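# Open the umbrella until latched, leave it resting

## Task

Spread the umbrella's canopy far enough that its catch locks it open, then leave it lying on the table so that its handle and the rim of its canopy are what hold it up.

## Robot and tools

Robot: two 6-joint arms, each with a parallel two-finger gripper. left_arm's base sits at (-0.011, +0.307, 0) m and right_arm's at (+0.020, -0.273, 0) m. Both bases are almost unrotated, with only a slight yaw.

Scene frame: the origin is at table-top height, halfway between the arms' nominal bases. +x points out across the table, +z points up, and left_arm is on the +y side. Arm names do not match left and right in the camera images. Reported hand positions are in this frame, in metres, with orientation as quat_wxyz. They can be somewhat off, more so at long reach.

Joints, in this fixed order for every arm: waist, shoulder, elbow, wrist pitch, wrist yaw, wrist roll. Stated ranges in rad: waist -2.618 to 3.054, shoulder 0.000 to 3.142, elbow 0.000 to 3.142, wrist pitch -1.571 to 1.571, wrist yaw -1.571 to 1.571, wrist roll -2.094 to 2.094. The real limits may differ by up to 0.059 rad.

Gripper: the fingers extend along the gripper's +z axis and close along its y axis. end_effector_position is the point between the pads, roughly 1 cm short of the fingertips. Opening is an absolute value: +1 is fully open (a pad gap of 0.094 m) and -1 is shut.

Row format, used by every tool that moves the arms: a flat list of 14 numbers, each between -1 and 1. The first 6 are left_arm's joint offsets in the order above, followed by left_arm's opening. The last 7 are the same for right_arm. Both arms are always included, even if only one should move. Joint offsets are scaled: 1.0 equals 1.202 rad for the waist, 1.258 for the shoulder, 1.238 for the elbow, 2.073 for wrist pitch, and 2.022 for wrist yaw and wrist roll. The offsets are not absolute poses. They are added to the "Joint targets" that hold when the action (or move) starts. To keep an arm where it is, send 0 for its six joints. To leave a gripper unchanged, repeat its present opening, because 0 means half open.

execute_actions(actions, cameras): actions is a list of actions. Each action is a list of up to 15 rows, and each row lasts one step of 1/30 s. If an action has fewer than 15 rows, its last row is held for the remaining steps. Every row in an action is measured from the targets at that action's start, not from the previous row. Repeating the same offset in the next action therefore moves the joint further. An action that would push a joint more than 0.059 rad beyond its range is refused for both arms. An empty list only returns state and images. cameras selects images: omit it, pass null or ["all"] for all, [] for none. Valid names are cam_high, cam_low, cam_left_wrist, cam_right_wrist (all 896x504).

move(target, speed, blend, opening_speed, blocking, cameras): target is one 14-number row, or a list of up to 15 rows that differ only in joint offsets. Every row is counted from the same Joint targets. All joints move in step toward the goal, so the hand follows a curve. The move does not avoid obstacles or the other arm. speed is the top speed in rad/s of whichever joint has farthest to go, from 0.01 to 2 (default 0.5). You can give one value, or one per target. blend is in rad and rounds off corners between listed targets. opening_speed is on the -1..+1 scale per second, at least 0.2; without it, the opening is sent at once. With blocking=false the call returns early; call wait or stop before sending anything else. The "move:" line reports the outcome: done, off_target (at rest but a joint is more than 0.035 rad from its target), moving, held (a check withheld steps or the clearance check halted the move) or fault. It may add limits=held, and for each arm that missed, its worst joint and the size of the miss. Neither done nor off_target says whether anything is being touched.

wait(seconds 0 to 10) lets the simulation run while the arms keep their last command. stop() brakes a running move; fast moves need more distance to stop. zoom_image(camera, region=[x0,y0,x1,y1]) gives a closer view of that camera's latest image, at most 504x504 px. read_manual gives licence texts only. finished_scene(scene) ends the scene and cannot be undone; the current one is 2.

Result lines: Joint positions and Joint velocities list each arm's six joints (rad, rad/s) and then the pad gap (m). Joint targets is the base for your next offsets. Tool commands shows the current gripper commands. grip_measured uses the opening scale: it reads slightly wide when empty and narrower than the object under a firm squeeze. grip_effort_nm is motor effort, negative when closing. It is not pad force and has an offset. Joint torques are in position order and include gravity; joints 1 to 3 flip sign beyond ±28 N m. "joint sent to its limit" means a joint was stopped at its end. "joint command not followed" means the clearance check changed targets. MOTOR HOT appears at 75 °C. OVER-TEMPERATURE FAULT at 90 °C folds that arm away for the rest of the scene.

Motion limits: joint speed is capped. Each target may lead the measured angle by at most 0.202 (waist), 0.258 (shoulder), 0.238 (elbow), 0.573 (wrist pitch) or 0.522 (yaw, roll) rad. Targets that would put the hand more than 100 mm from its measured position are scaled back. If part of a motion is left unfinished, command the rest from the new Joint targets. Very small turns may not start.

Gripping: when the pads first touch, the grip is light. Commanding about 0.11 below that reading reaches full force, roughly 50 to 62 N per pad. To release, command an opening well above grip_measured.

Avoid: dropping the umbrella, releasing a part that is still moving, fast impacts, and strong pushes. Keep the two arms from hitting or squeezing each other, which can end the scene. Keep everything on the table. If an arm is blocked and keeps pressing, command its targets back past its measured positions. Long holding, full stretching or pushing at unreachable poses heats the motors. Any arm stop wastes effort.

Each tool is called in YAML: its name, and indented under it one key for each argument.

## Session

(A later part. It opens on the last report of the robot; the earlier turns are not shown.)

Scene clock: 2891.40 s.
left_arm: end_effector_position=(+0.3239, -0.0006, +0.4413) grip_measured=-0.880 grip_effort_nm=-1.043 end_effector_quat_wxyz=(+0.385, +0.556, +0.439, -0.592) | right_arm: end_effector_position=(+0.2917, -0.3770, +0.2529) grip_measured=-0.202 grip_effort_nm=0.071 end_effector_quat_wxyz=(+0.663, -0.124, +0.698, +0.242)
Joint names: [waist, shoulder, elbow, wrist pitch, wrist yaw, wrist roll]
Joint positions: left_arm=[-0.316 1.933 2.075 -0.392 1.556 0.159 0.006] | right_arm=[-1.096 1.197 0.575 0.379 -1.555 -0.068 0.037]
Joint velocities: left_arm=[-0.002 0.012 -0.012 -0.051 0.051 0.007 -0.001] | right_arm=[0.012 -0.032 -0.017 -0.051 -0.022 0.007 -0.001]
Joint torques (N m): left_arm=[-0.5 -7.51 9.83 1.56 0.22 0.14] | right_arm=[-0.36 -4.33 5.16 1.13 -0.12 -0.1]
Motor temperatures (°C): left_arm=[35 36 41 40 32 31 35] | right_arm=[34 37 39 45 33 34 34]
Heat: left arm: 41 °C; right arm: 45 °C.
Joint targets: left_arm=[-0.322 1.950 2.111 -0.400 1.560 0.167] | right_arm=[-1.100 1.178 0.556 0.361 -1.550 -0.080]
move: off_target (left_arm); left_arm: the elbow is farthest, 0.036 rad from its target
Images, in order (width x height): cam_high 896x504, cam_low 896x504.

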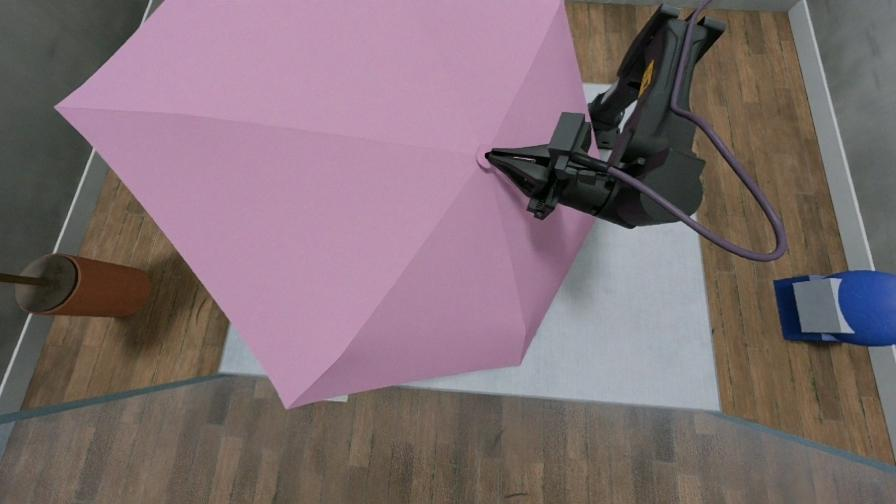

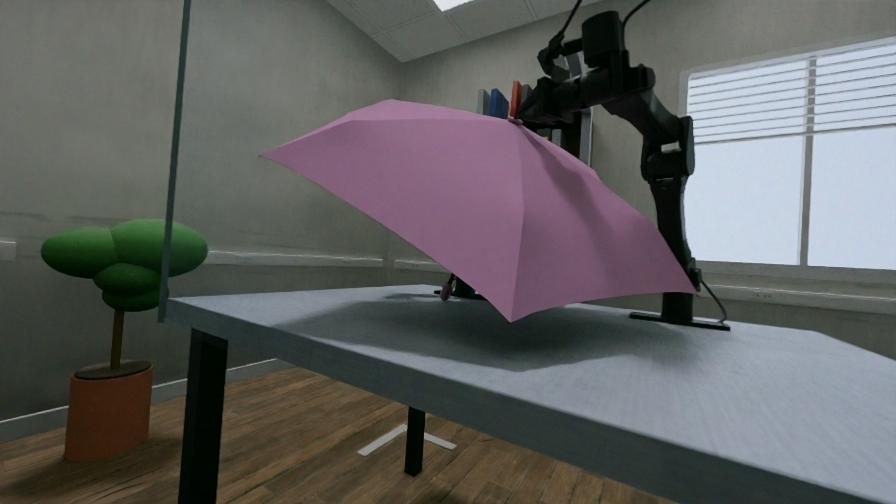

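move:
  target: [0.0799,-0.0525,-0.1939,0.0738,0,0,-0.94,0,0,0,0,0,0,-0.2]
  speed: 0.12
  cameras: ["cam_high","cam_low"]

Scene clock: 2911.70 s.
left_arm: end_effector_position=(+0.3472, +0.0239, +0.4063) grip_measured=-0.880 grip_effort_nm=-1.038 end_effector_quat_wxyz=(+0.398, +0.538, +0.459, -0.585) | right_arm: end_effector_position=(+0.2917, -0.3770, +0.2529) grip_measured=-0.202 grip_effort_nm=0.081 end_effector_quat_wxyz=(+0.663, -0.124, +0.698, +0.242)
Joint names: [waist, shoulder, elbow, wrist pitch, wrist yaw, wrist roll]
Joint positions: left_arm=[-0.243 1.905 1.893 -0.255 1.57 0.159 0.006] | right_arm=[-1.096 1.197 0.575 0.379 -1.555 -0.068 0.037]
Joint velocities: left_arm=[0.007 0.007 -0.012 -0.095 -0.022 -0.007 0] | right_arm=[-0.017 0.007 0.002 -0.051 -0.022 -0.037 0.001]
Joint torques (N m): left_arm=[1.55 -10.35 5.42 1.69 0.06 0.13] | right_arm=[-0.39 -4.31 5.2 1.12 -0.11 -0.1]
Motor temperatures (°C): left_arm=[35 36 40 40 32 31 35] | right_arm=[34 37 39 44 33 34 34]
Heat: left arm: 40 °C; right arm: 44 °C.
Joint targets: left_arm=[-0.226 1.884 1.871 -0.247 1.560 0.167] | right_arm=[-1.100 1.178 0.556 0.361 -1.550 -0.080]
move: done
Images, in order (width x height): cam_high 896x504, cam_low 896x504.

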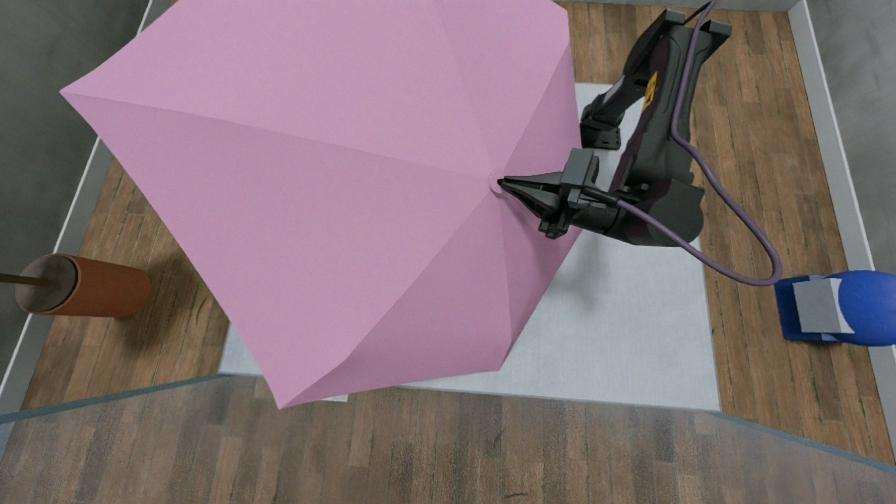

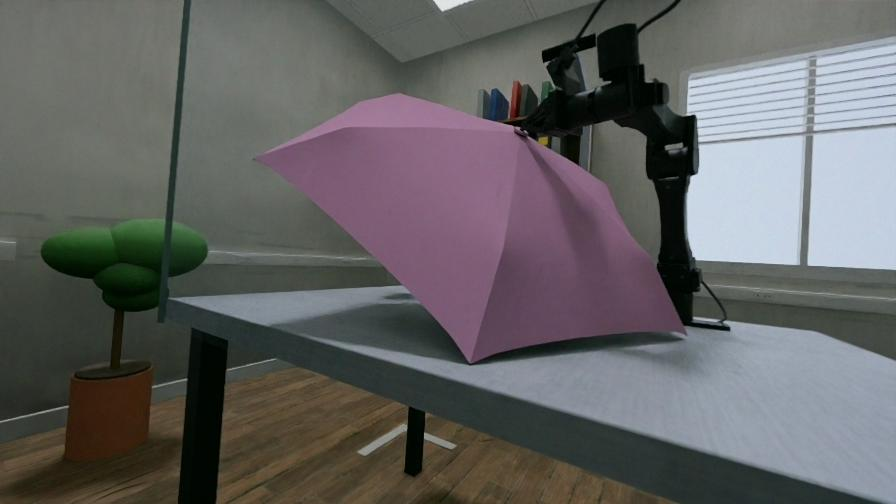

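zoom_image:
  camera: "cam_low"
  region: [400, 280, 740, 400]

Scaled by 1.482 from the camera's 896x504 image, which has a finer 1280x720 frame.

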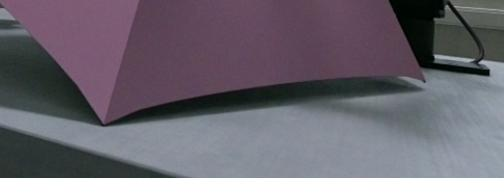

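move:
  target: [-0.0083,-0.004,-0.0218,0.0106,0,0,-0.93,0,0,0,0,0,0,-0.2]
  speed: 0.05
  cameras: ["cam_low"]

Scene clock: 2932.60 s.
left_arm: end_effector_position=(+0.3458, +0.0247, +0.4052) grip_measured=-0.880 grip_effort_nm=-1.043 end_effector_quat_wxyz=(+0.403, +0.542, +0.454, -0.581) | right_arm: end_effector_position=(+0.2917, -0.3770, +0.2529) grip_measured=-0.202 grip_effort_nm=0.071 end_effector_quat_wxyz=(+0.663, -0.124, +0.698, +0.242)
Joint names: [waist, shoulder, elbow, wrist pitch, wrist yaw, wrist roll]
Joint positions: left_arm=[-0.242 1.895 1.87 -0.226 1.57 0.159 0.006] | right_arm=[-1.096 1.197 0.575 0.379 -1.555 -0.068 0.037]
Joint velocities: left_arm=[0.017 -0.002 0.012 -0.022 0.037 0.022 -0.001] | right_arm=[-0.017 0.007 -0.007 -0.007 0.051 0.081 0.001]
Joint torques (N m): left_arm=[0.61 -9.8 5.2 1.62 0.06 0.14] | right_arm=[-0.39 -4.3 5.19 1.12 -0.11 -0.1]
Motor temperatures (°C): left_arm=[35 36 40 41 32 31 35] | right_arm=[34 37 39 43 33 34 34]
Heat: left arm: 41 °C; right arm: 43 °C.
Joint targets: left_arm=[-0.236 1.879 1.844 -0.225 1.560 0.167] | right_arm=[-1.100 1.178 0.556 0.361 -1.550 -0.080]
move: done
Images, in order (width x height): cam_low 896x504.

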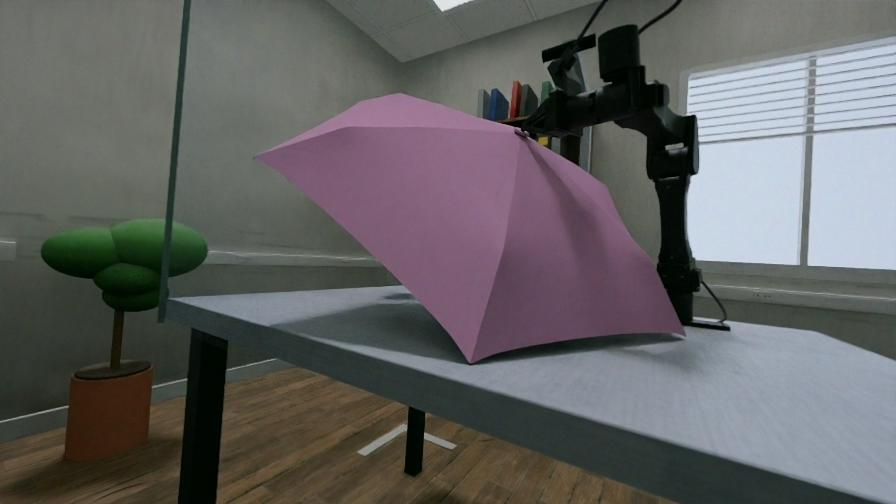

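execute_actions:
  actions: []
  cameras: ["cam_right_wrist"]

Scene clock: 2934.60 s.
left_arm: end_effector_position=(+0.3458, +0.0247, +0.4052) grip_measured=-0.880 grip_effort_nm=-1.033 end_effector_quat_wxyz=(+0.403, +0.542, +0.454, -0.581) | right_arm: end_effector_position=(+0.2917, -0.3770, +0.2529) grip_measured=-0.202 grip_effort_nm=0.066 end_effector_quat_wxyz=(+0.663, -0.124, +0.698, +0.242)
Joint names: [waist, shoulder, elbow, wrist pitch, wrist yaw, wrist roll]
Joint positions: left_arm=[-0.242 1.895 1.87 -0.226 1.57 0.159 0.006] | right_arm=[-1.096 1.197 0.575 0.379 -1.555 -0.068 0.037]
Joint velocities: left_arm=[-0.002 0.002 -0.007 -0.051 0.037 0.066 -0.001] | right_arm=[0.007 -0.012 -0.022 -0.007 0.022 0.022 -0.001]
Joint torques (N m): left_arm=[0.62 -9.81 5.19 1.62 0.06 0.14] | right_arm=[-0.39 -4.31 5.22 1.13 -0.12 -0.1]
Motor temperatures (°C): left_arm=[35 36 40 41 32 31 35] | right_arm=[34 37 39 43 33 34 34]
Heat: left arm: 41 °C; right arm: 43 °C.
Joint targets: left_arm=[-0.236 1.879 1.844 -0.225 1.560 0.167] | right_arm=[-1.100 1.178 0.556 0.361 -1.550 -0.080]
Tool commands: left_gripper/opening=-0.93 right_gripper/opening=-0.2
Images, in order (width x height): cam_right_wrist 896x504.

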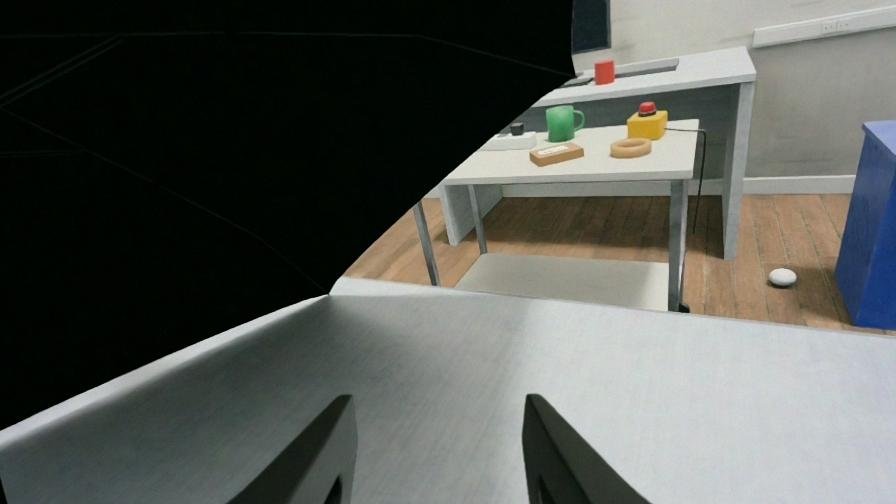

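move:
  target: [0.0260,-0.0143,-0.0533,0.0227,0,0,-0.93,0,0,0,0,0,0,-0.2]
  speed: 0.08
  cameras: ["cam_low","cam_right_wrist"]

Scene clock: 2959.07 s.
left_arm: end_effector_position=(+0.3433, +0.0299, +0.4030) grip_measured=-0.880 grip_effort_nm=-1.033 end_effector_quat_wxyz=(+0.414, +0.546, +0.449, -0.573) | right_arm: end_effector_position=(+0.2917, -0.3770, +0.2529) grip_measured=-0.202 grip_effort_nm=0.071 end_effector_quat_wxyz=(+0.663, -0.124, +0.698, +0.242)
Joint names: [waist, shoulder, elbow, wrist pitch, wrist yaw, wrist roll]
Joint positions: left_arm=[-0.232 1.865 1.812 -0.166 1.57 0.157 0.006] | right_arm=[-1.096 1.197 0.575 0.379 -1.555 -0.068 0.037]
Joint velocities: left_arm=[-0.007 -0.007 0.007 0.022 -0.022 0.007 0] | right_arm=[-0.002 -0.012 0.007 -0.037 -0.007 -0.037 0]
Joint torques (N m): left_arm=[2.41 -8.65 4.6 1.48 0.04 0.15] | right_arm=[-0.38 -4.31 5.2 1.12 -0.12 -0.1]
Motor temperatures (°C): left_arm=[35 36 40 40 32 31 35] | right_arm=[34 36 39 42 33 34 34]
Heat: left arm: 40 °C; right arm: 42 °C.
Joint targets: left_arm=[-0.204 1.861 1.778 -0.178 1.560 0.167] | right_arm=[-1.100 1.178 0.556 0.361 -1.550 -0.080]
move: done
Images, in order (width x height): cam_low 896x504, cam_right_wrist 896x504.

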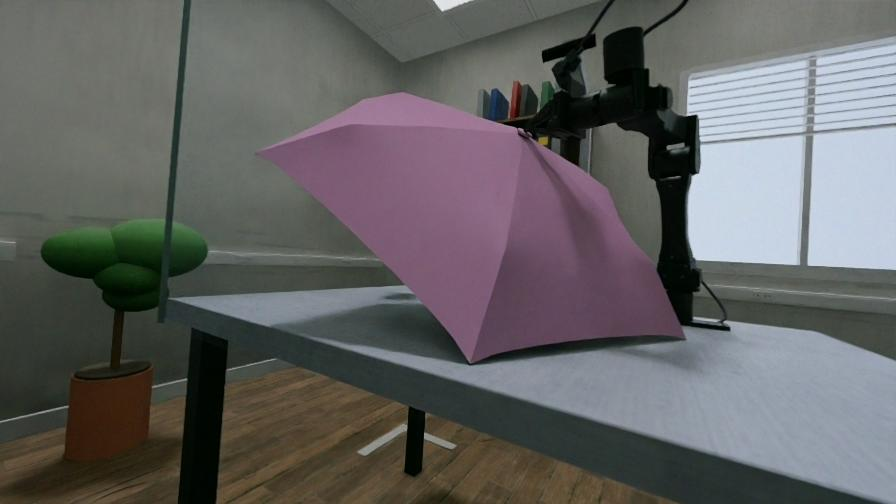

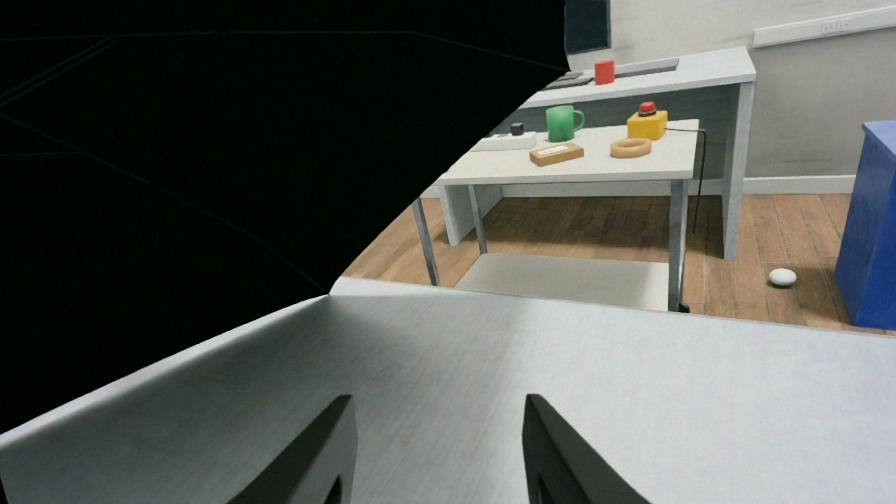

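move:
  target: [-0.0216,0,0.008,0,0,0,-0.78,0,0,0,0,0,0,-0.2]
  speed: 0.1
  opening_speed: 0.2
  cameras: ["cam_low","cam_left_wrist","cam_right_wrist"]

Scene clock: 2975.10 s.
left_arm: end_effector_position=(+0.3432, +0.0296, +0.4033) grip_measured=-0.781 grip_effort_nm=0.066 end_effector_quat_wxyz=(+0.416, +0.548, +0.447, -0.571) | right_arm: end_effector_position=(+0.2917, -0.3770, +0.2529) grip_measured=-0.202 grip_effort_nm=0.071 end_effector_quat_wxyz=(+0.663, -0.124, +0.698, +0.242)
Joint names: [waist, shoulder, elbow, wrist pitch, wrist yaw, wrist roll]
Joint positions: left_arm=[-0.233 1.865 1.812 -0.161 1.57 0.16 0.01] | right_arm=[-1.096 1.197 0.575 0.379 -1.555 -0.068 0.037]
Joint velocities: left_arm=[0.007 -0.017 0.002 -0.022 0.037 0.022 -0.001] | right_arm=[-0.002 0.007 -0.017 0.007 -0.081 -0.037 -0.001]
Joint torques (N m): left_arm=[0.23 -8.57 5.35 1.43 0.04 0.11] | right_arm=[-0.38 -4.26 5.22 1.13 -0.12 -0.08]
Motor temperatures (°C): left_arm=[35 38 40 40 32 31 35] | right_arm=[34 36 38 42 33 34 34]
Heat: left arm: 40 °C; right arm: 42 °C.
Joint targets: left_arm=[-0.230 1.861 1.788 -0.178 1.560 0.167] | right_arm=[-1.100 1.178 0.556 0.361 -1.550 -0.080]
move: done
Images, in order (width x height): cam_low 896x504, cam_left_wrist 896x504, cam_right_wrist 896x504.

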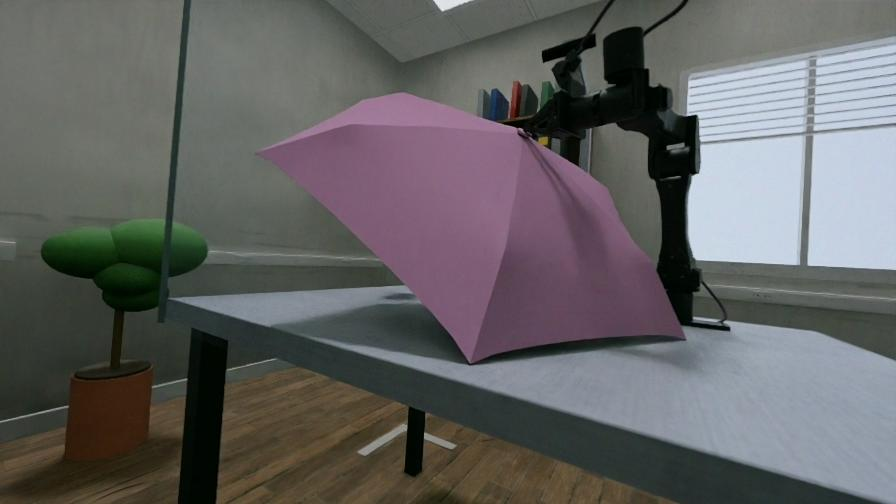

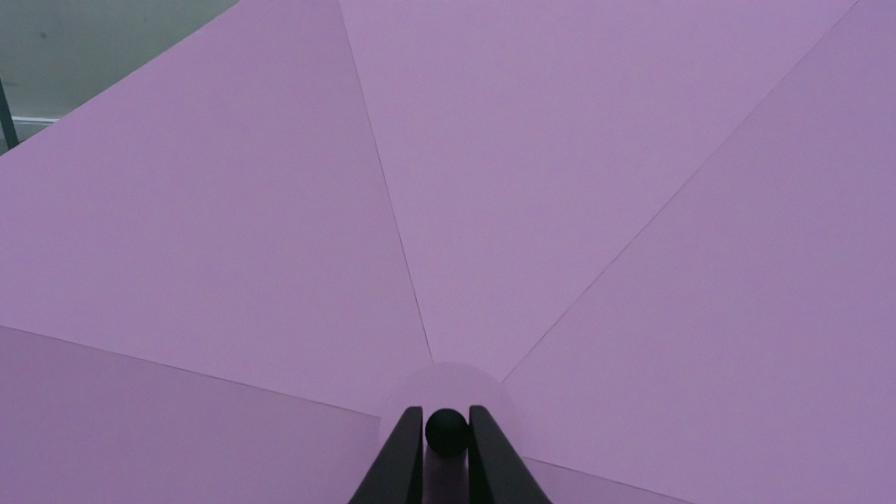

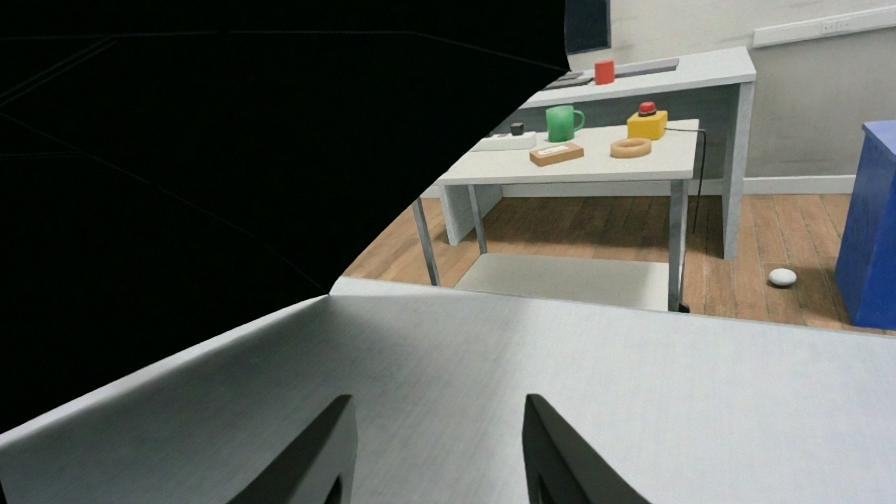

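move:
  target:
    - [0.1581,-0.1129,-0.0759,-0.0256,0,0,-0.3,0,0,0,0,0,0,-0.2]
    - [1.0,-0.4459,-0.3942,-0.0106,0,0,-0.3,0,0,0,0,0,0,-0.2]
  speed: [0.25, 0.6]
  blend: 0.03
  cameras: ["cam_high","cam_low","cam_right_wrist"]

Scene clock: 2985.90 s.
left_arm: end_effector_position=(+0.2910, +0.4214, +0.4205) grip_measured=-0.301 grip_effort_nm=0.076 end_effector_quat_wxyz=(+0.669, +0.202, +0.679, -0.224) | right_arm: end_effector_position=(+0.2917, -0.3770, +0.2529) grip_measured=-0.202 grip_effort_nm=0.081 end_effector_quat_wxyz=(+0.663, -0.124, +0.698, +0.242)
Joint names: [waist, shoulder, elbow, wrist pitch, wrist yaw, wrist roll]
Joint positions: left_arm=[0.969 1.318 1.32 -0.197 1.556 0.161 0.033] | right_arm=[-1.096 1.197 0.575 0.379 -1.555 -0.068 0.037]
Joint velocities: left_arm=[0.002 -0.002 0.002 -0.007 0.007 -0.007 0] | right_arm=[0.002 -0.012 -0.007 0.037 -0.007 -0.081 0]
Joint torques (N m): left_arm=[0.25 -5.24 5.7 1.59 0.15 0.12] | right_arm=[-0.4 -4.33 5.19 1.12 -0.12 -0.1]
Motor temperatures (°C): left_arm=[35 38 40 40 32 31 34] | right_arm=[34 36 38 42 33 34 34]
Heat: left arm: 40 °C; right arm: 42 °C.
Joint targets: left_arm=[0.972 1.301 1.300 -0.200 1.559 0.167] | right_arm=[-1.100 1.178 0.556 0.361 -1.550 -0.080]
move: done
Images, in order (width x height): cam_high 896x504, cam_low 896x504, cam_right_wrist 896x504.

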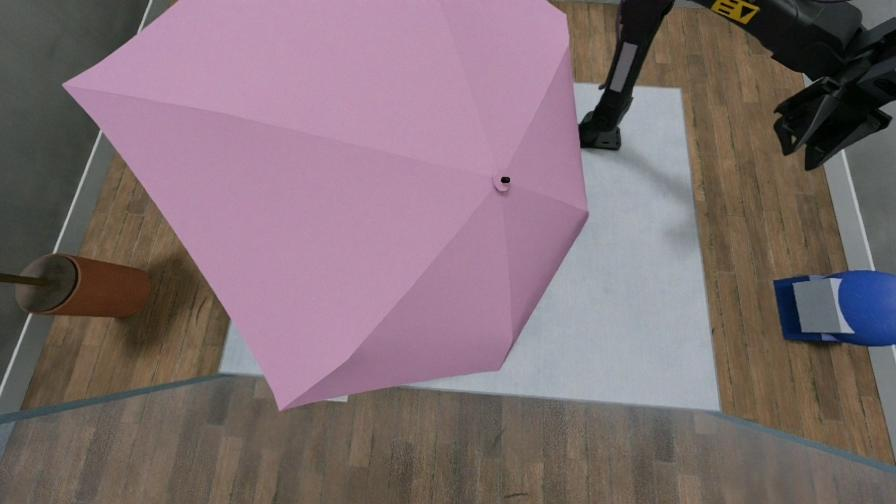

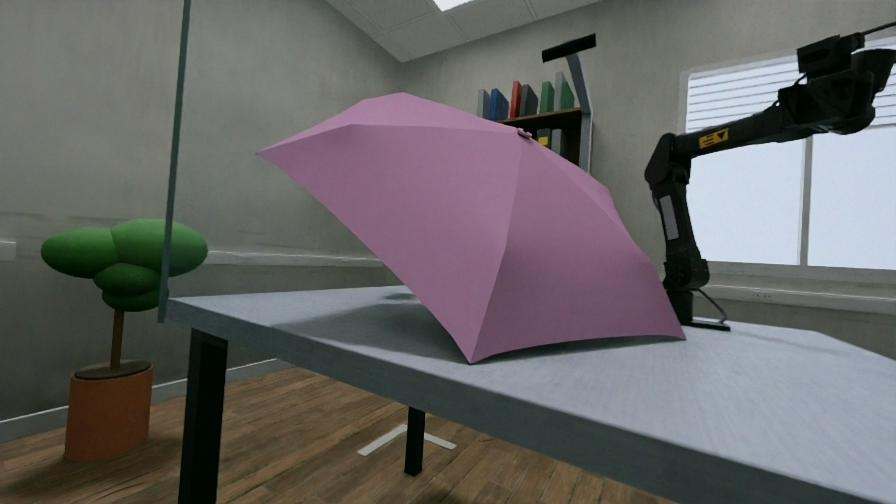

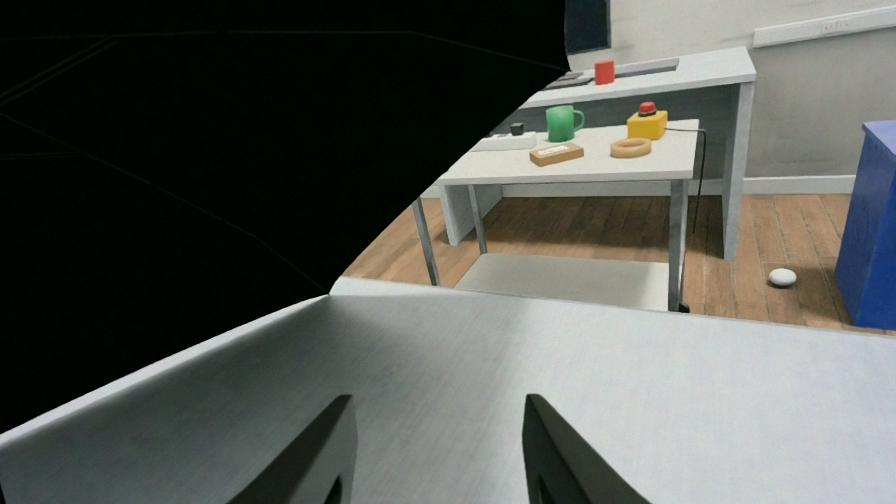

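wait:
  seconds: 1
  cameras: ["cam_low"]

Scene clock: 2991.17 s.
left_arm: end_effector_position=(+0.2910, +0.4214, +0.4206) grip_measured=-0.301 grip_effort_nm=0.061 end_effector_quat_wxyz=(+0.670, +0.202, +0.679, -0.224) | right_arm: end_effector_position=(+0.2917, -0.3770, +0.2529) grip_measured=-0.202 grip_effort_nm=0.076 end_effector_quat_wxyz=(+0.663, -0.124, +0.698, +0.242)
Joint names: [waist, shoulder, elbow, wrist pitch, wrist yaw, wrist roll]
Joint positions: left_arm=[0.969 1.318 1.32 -0.197 1.556 0.161 0.033] | right_arm=[-1.096 1.197 0.575 0.379 -1.555 -0.068 0.037]
Joint velocities: left_arm=[0.002 0.002 -0.002 -0.007 -0.081 -0.066 0] | right_arm=[-0.017 -0.017 -0.007 0.022 -0.022 -0.022 -0.001]
Joint torques (N m): left_arm=[0.24 -5.24 5.61 1.6 0.14 0.11] | right_arm=[-0.36 -4.33 5.23 1.13 -0.11 -0.11]
Motor temperatures (°C): left_arm=[35 37 40 40 32 31 34] | right_arm=[34 36 38 42 33 34 34]
Heat: left arm: 40 °C; right arm: 42 °C.
Joint targets: left_arm=[0.972 1.301 1.300 -0.200 1.559 0.167] | right_arm=[-1.100 1.178 0.556 0.361 -1.550 -0.080]
Tool commands: left_gripper/opening=-0.3 right_gripper/opening=-0.2
wait: 1.00 s; at rest from the start
Images, in order (width x height): cam_low 896x504.

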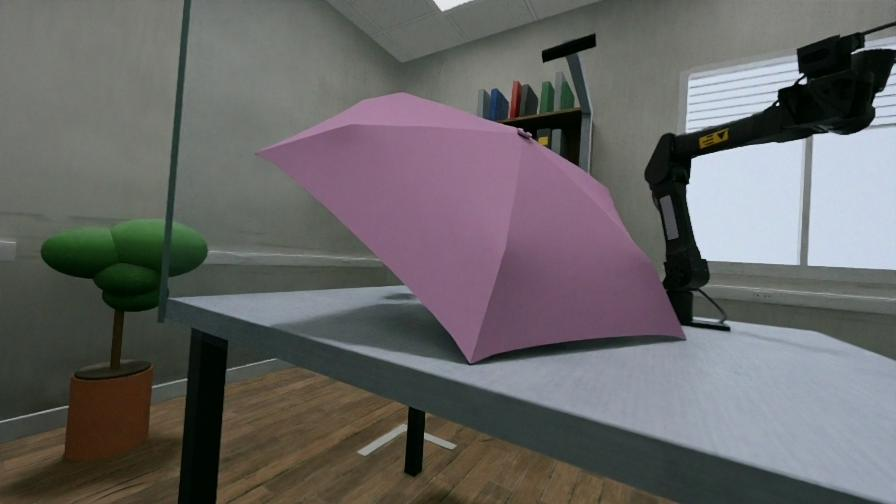

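finished_scene:
  scene: 2

The scene is finished: the task was done.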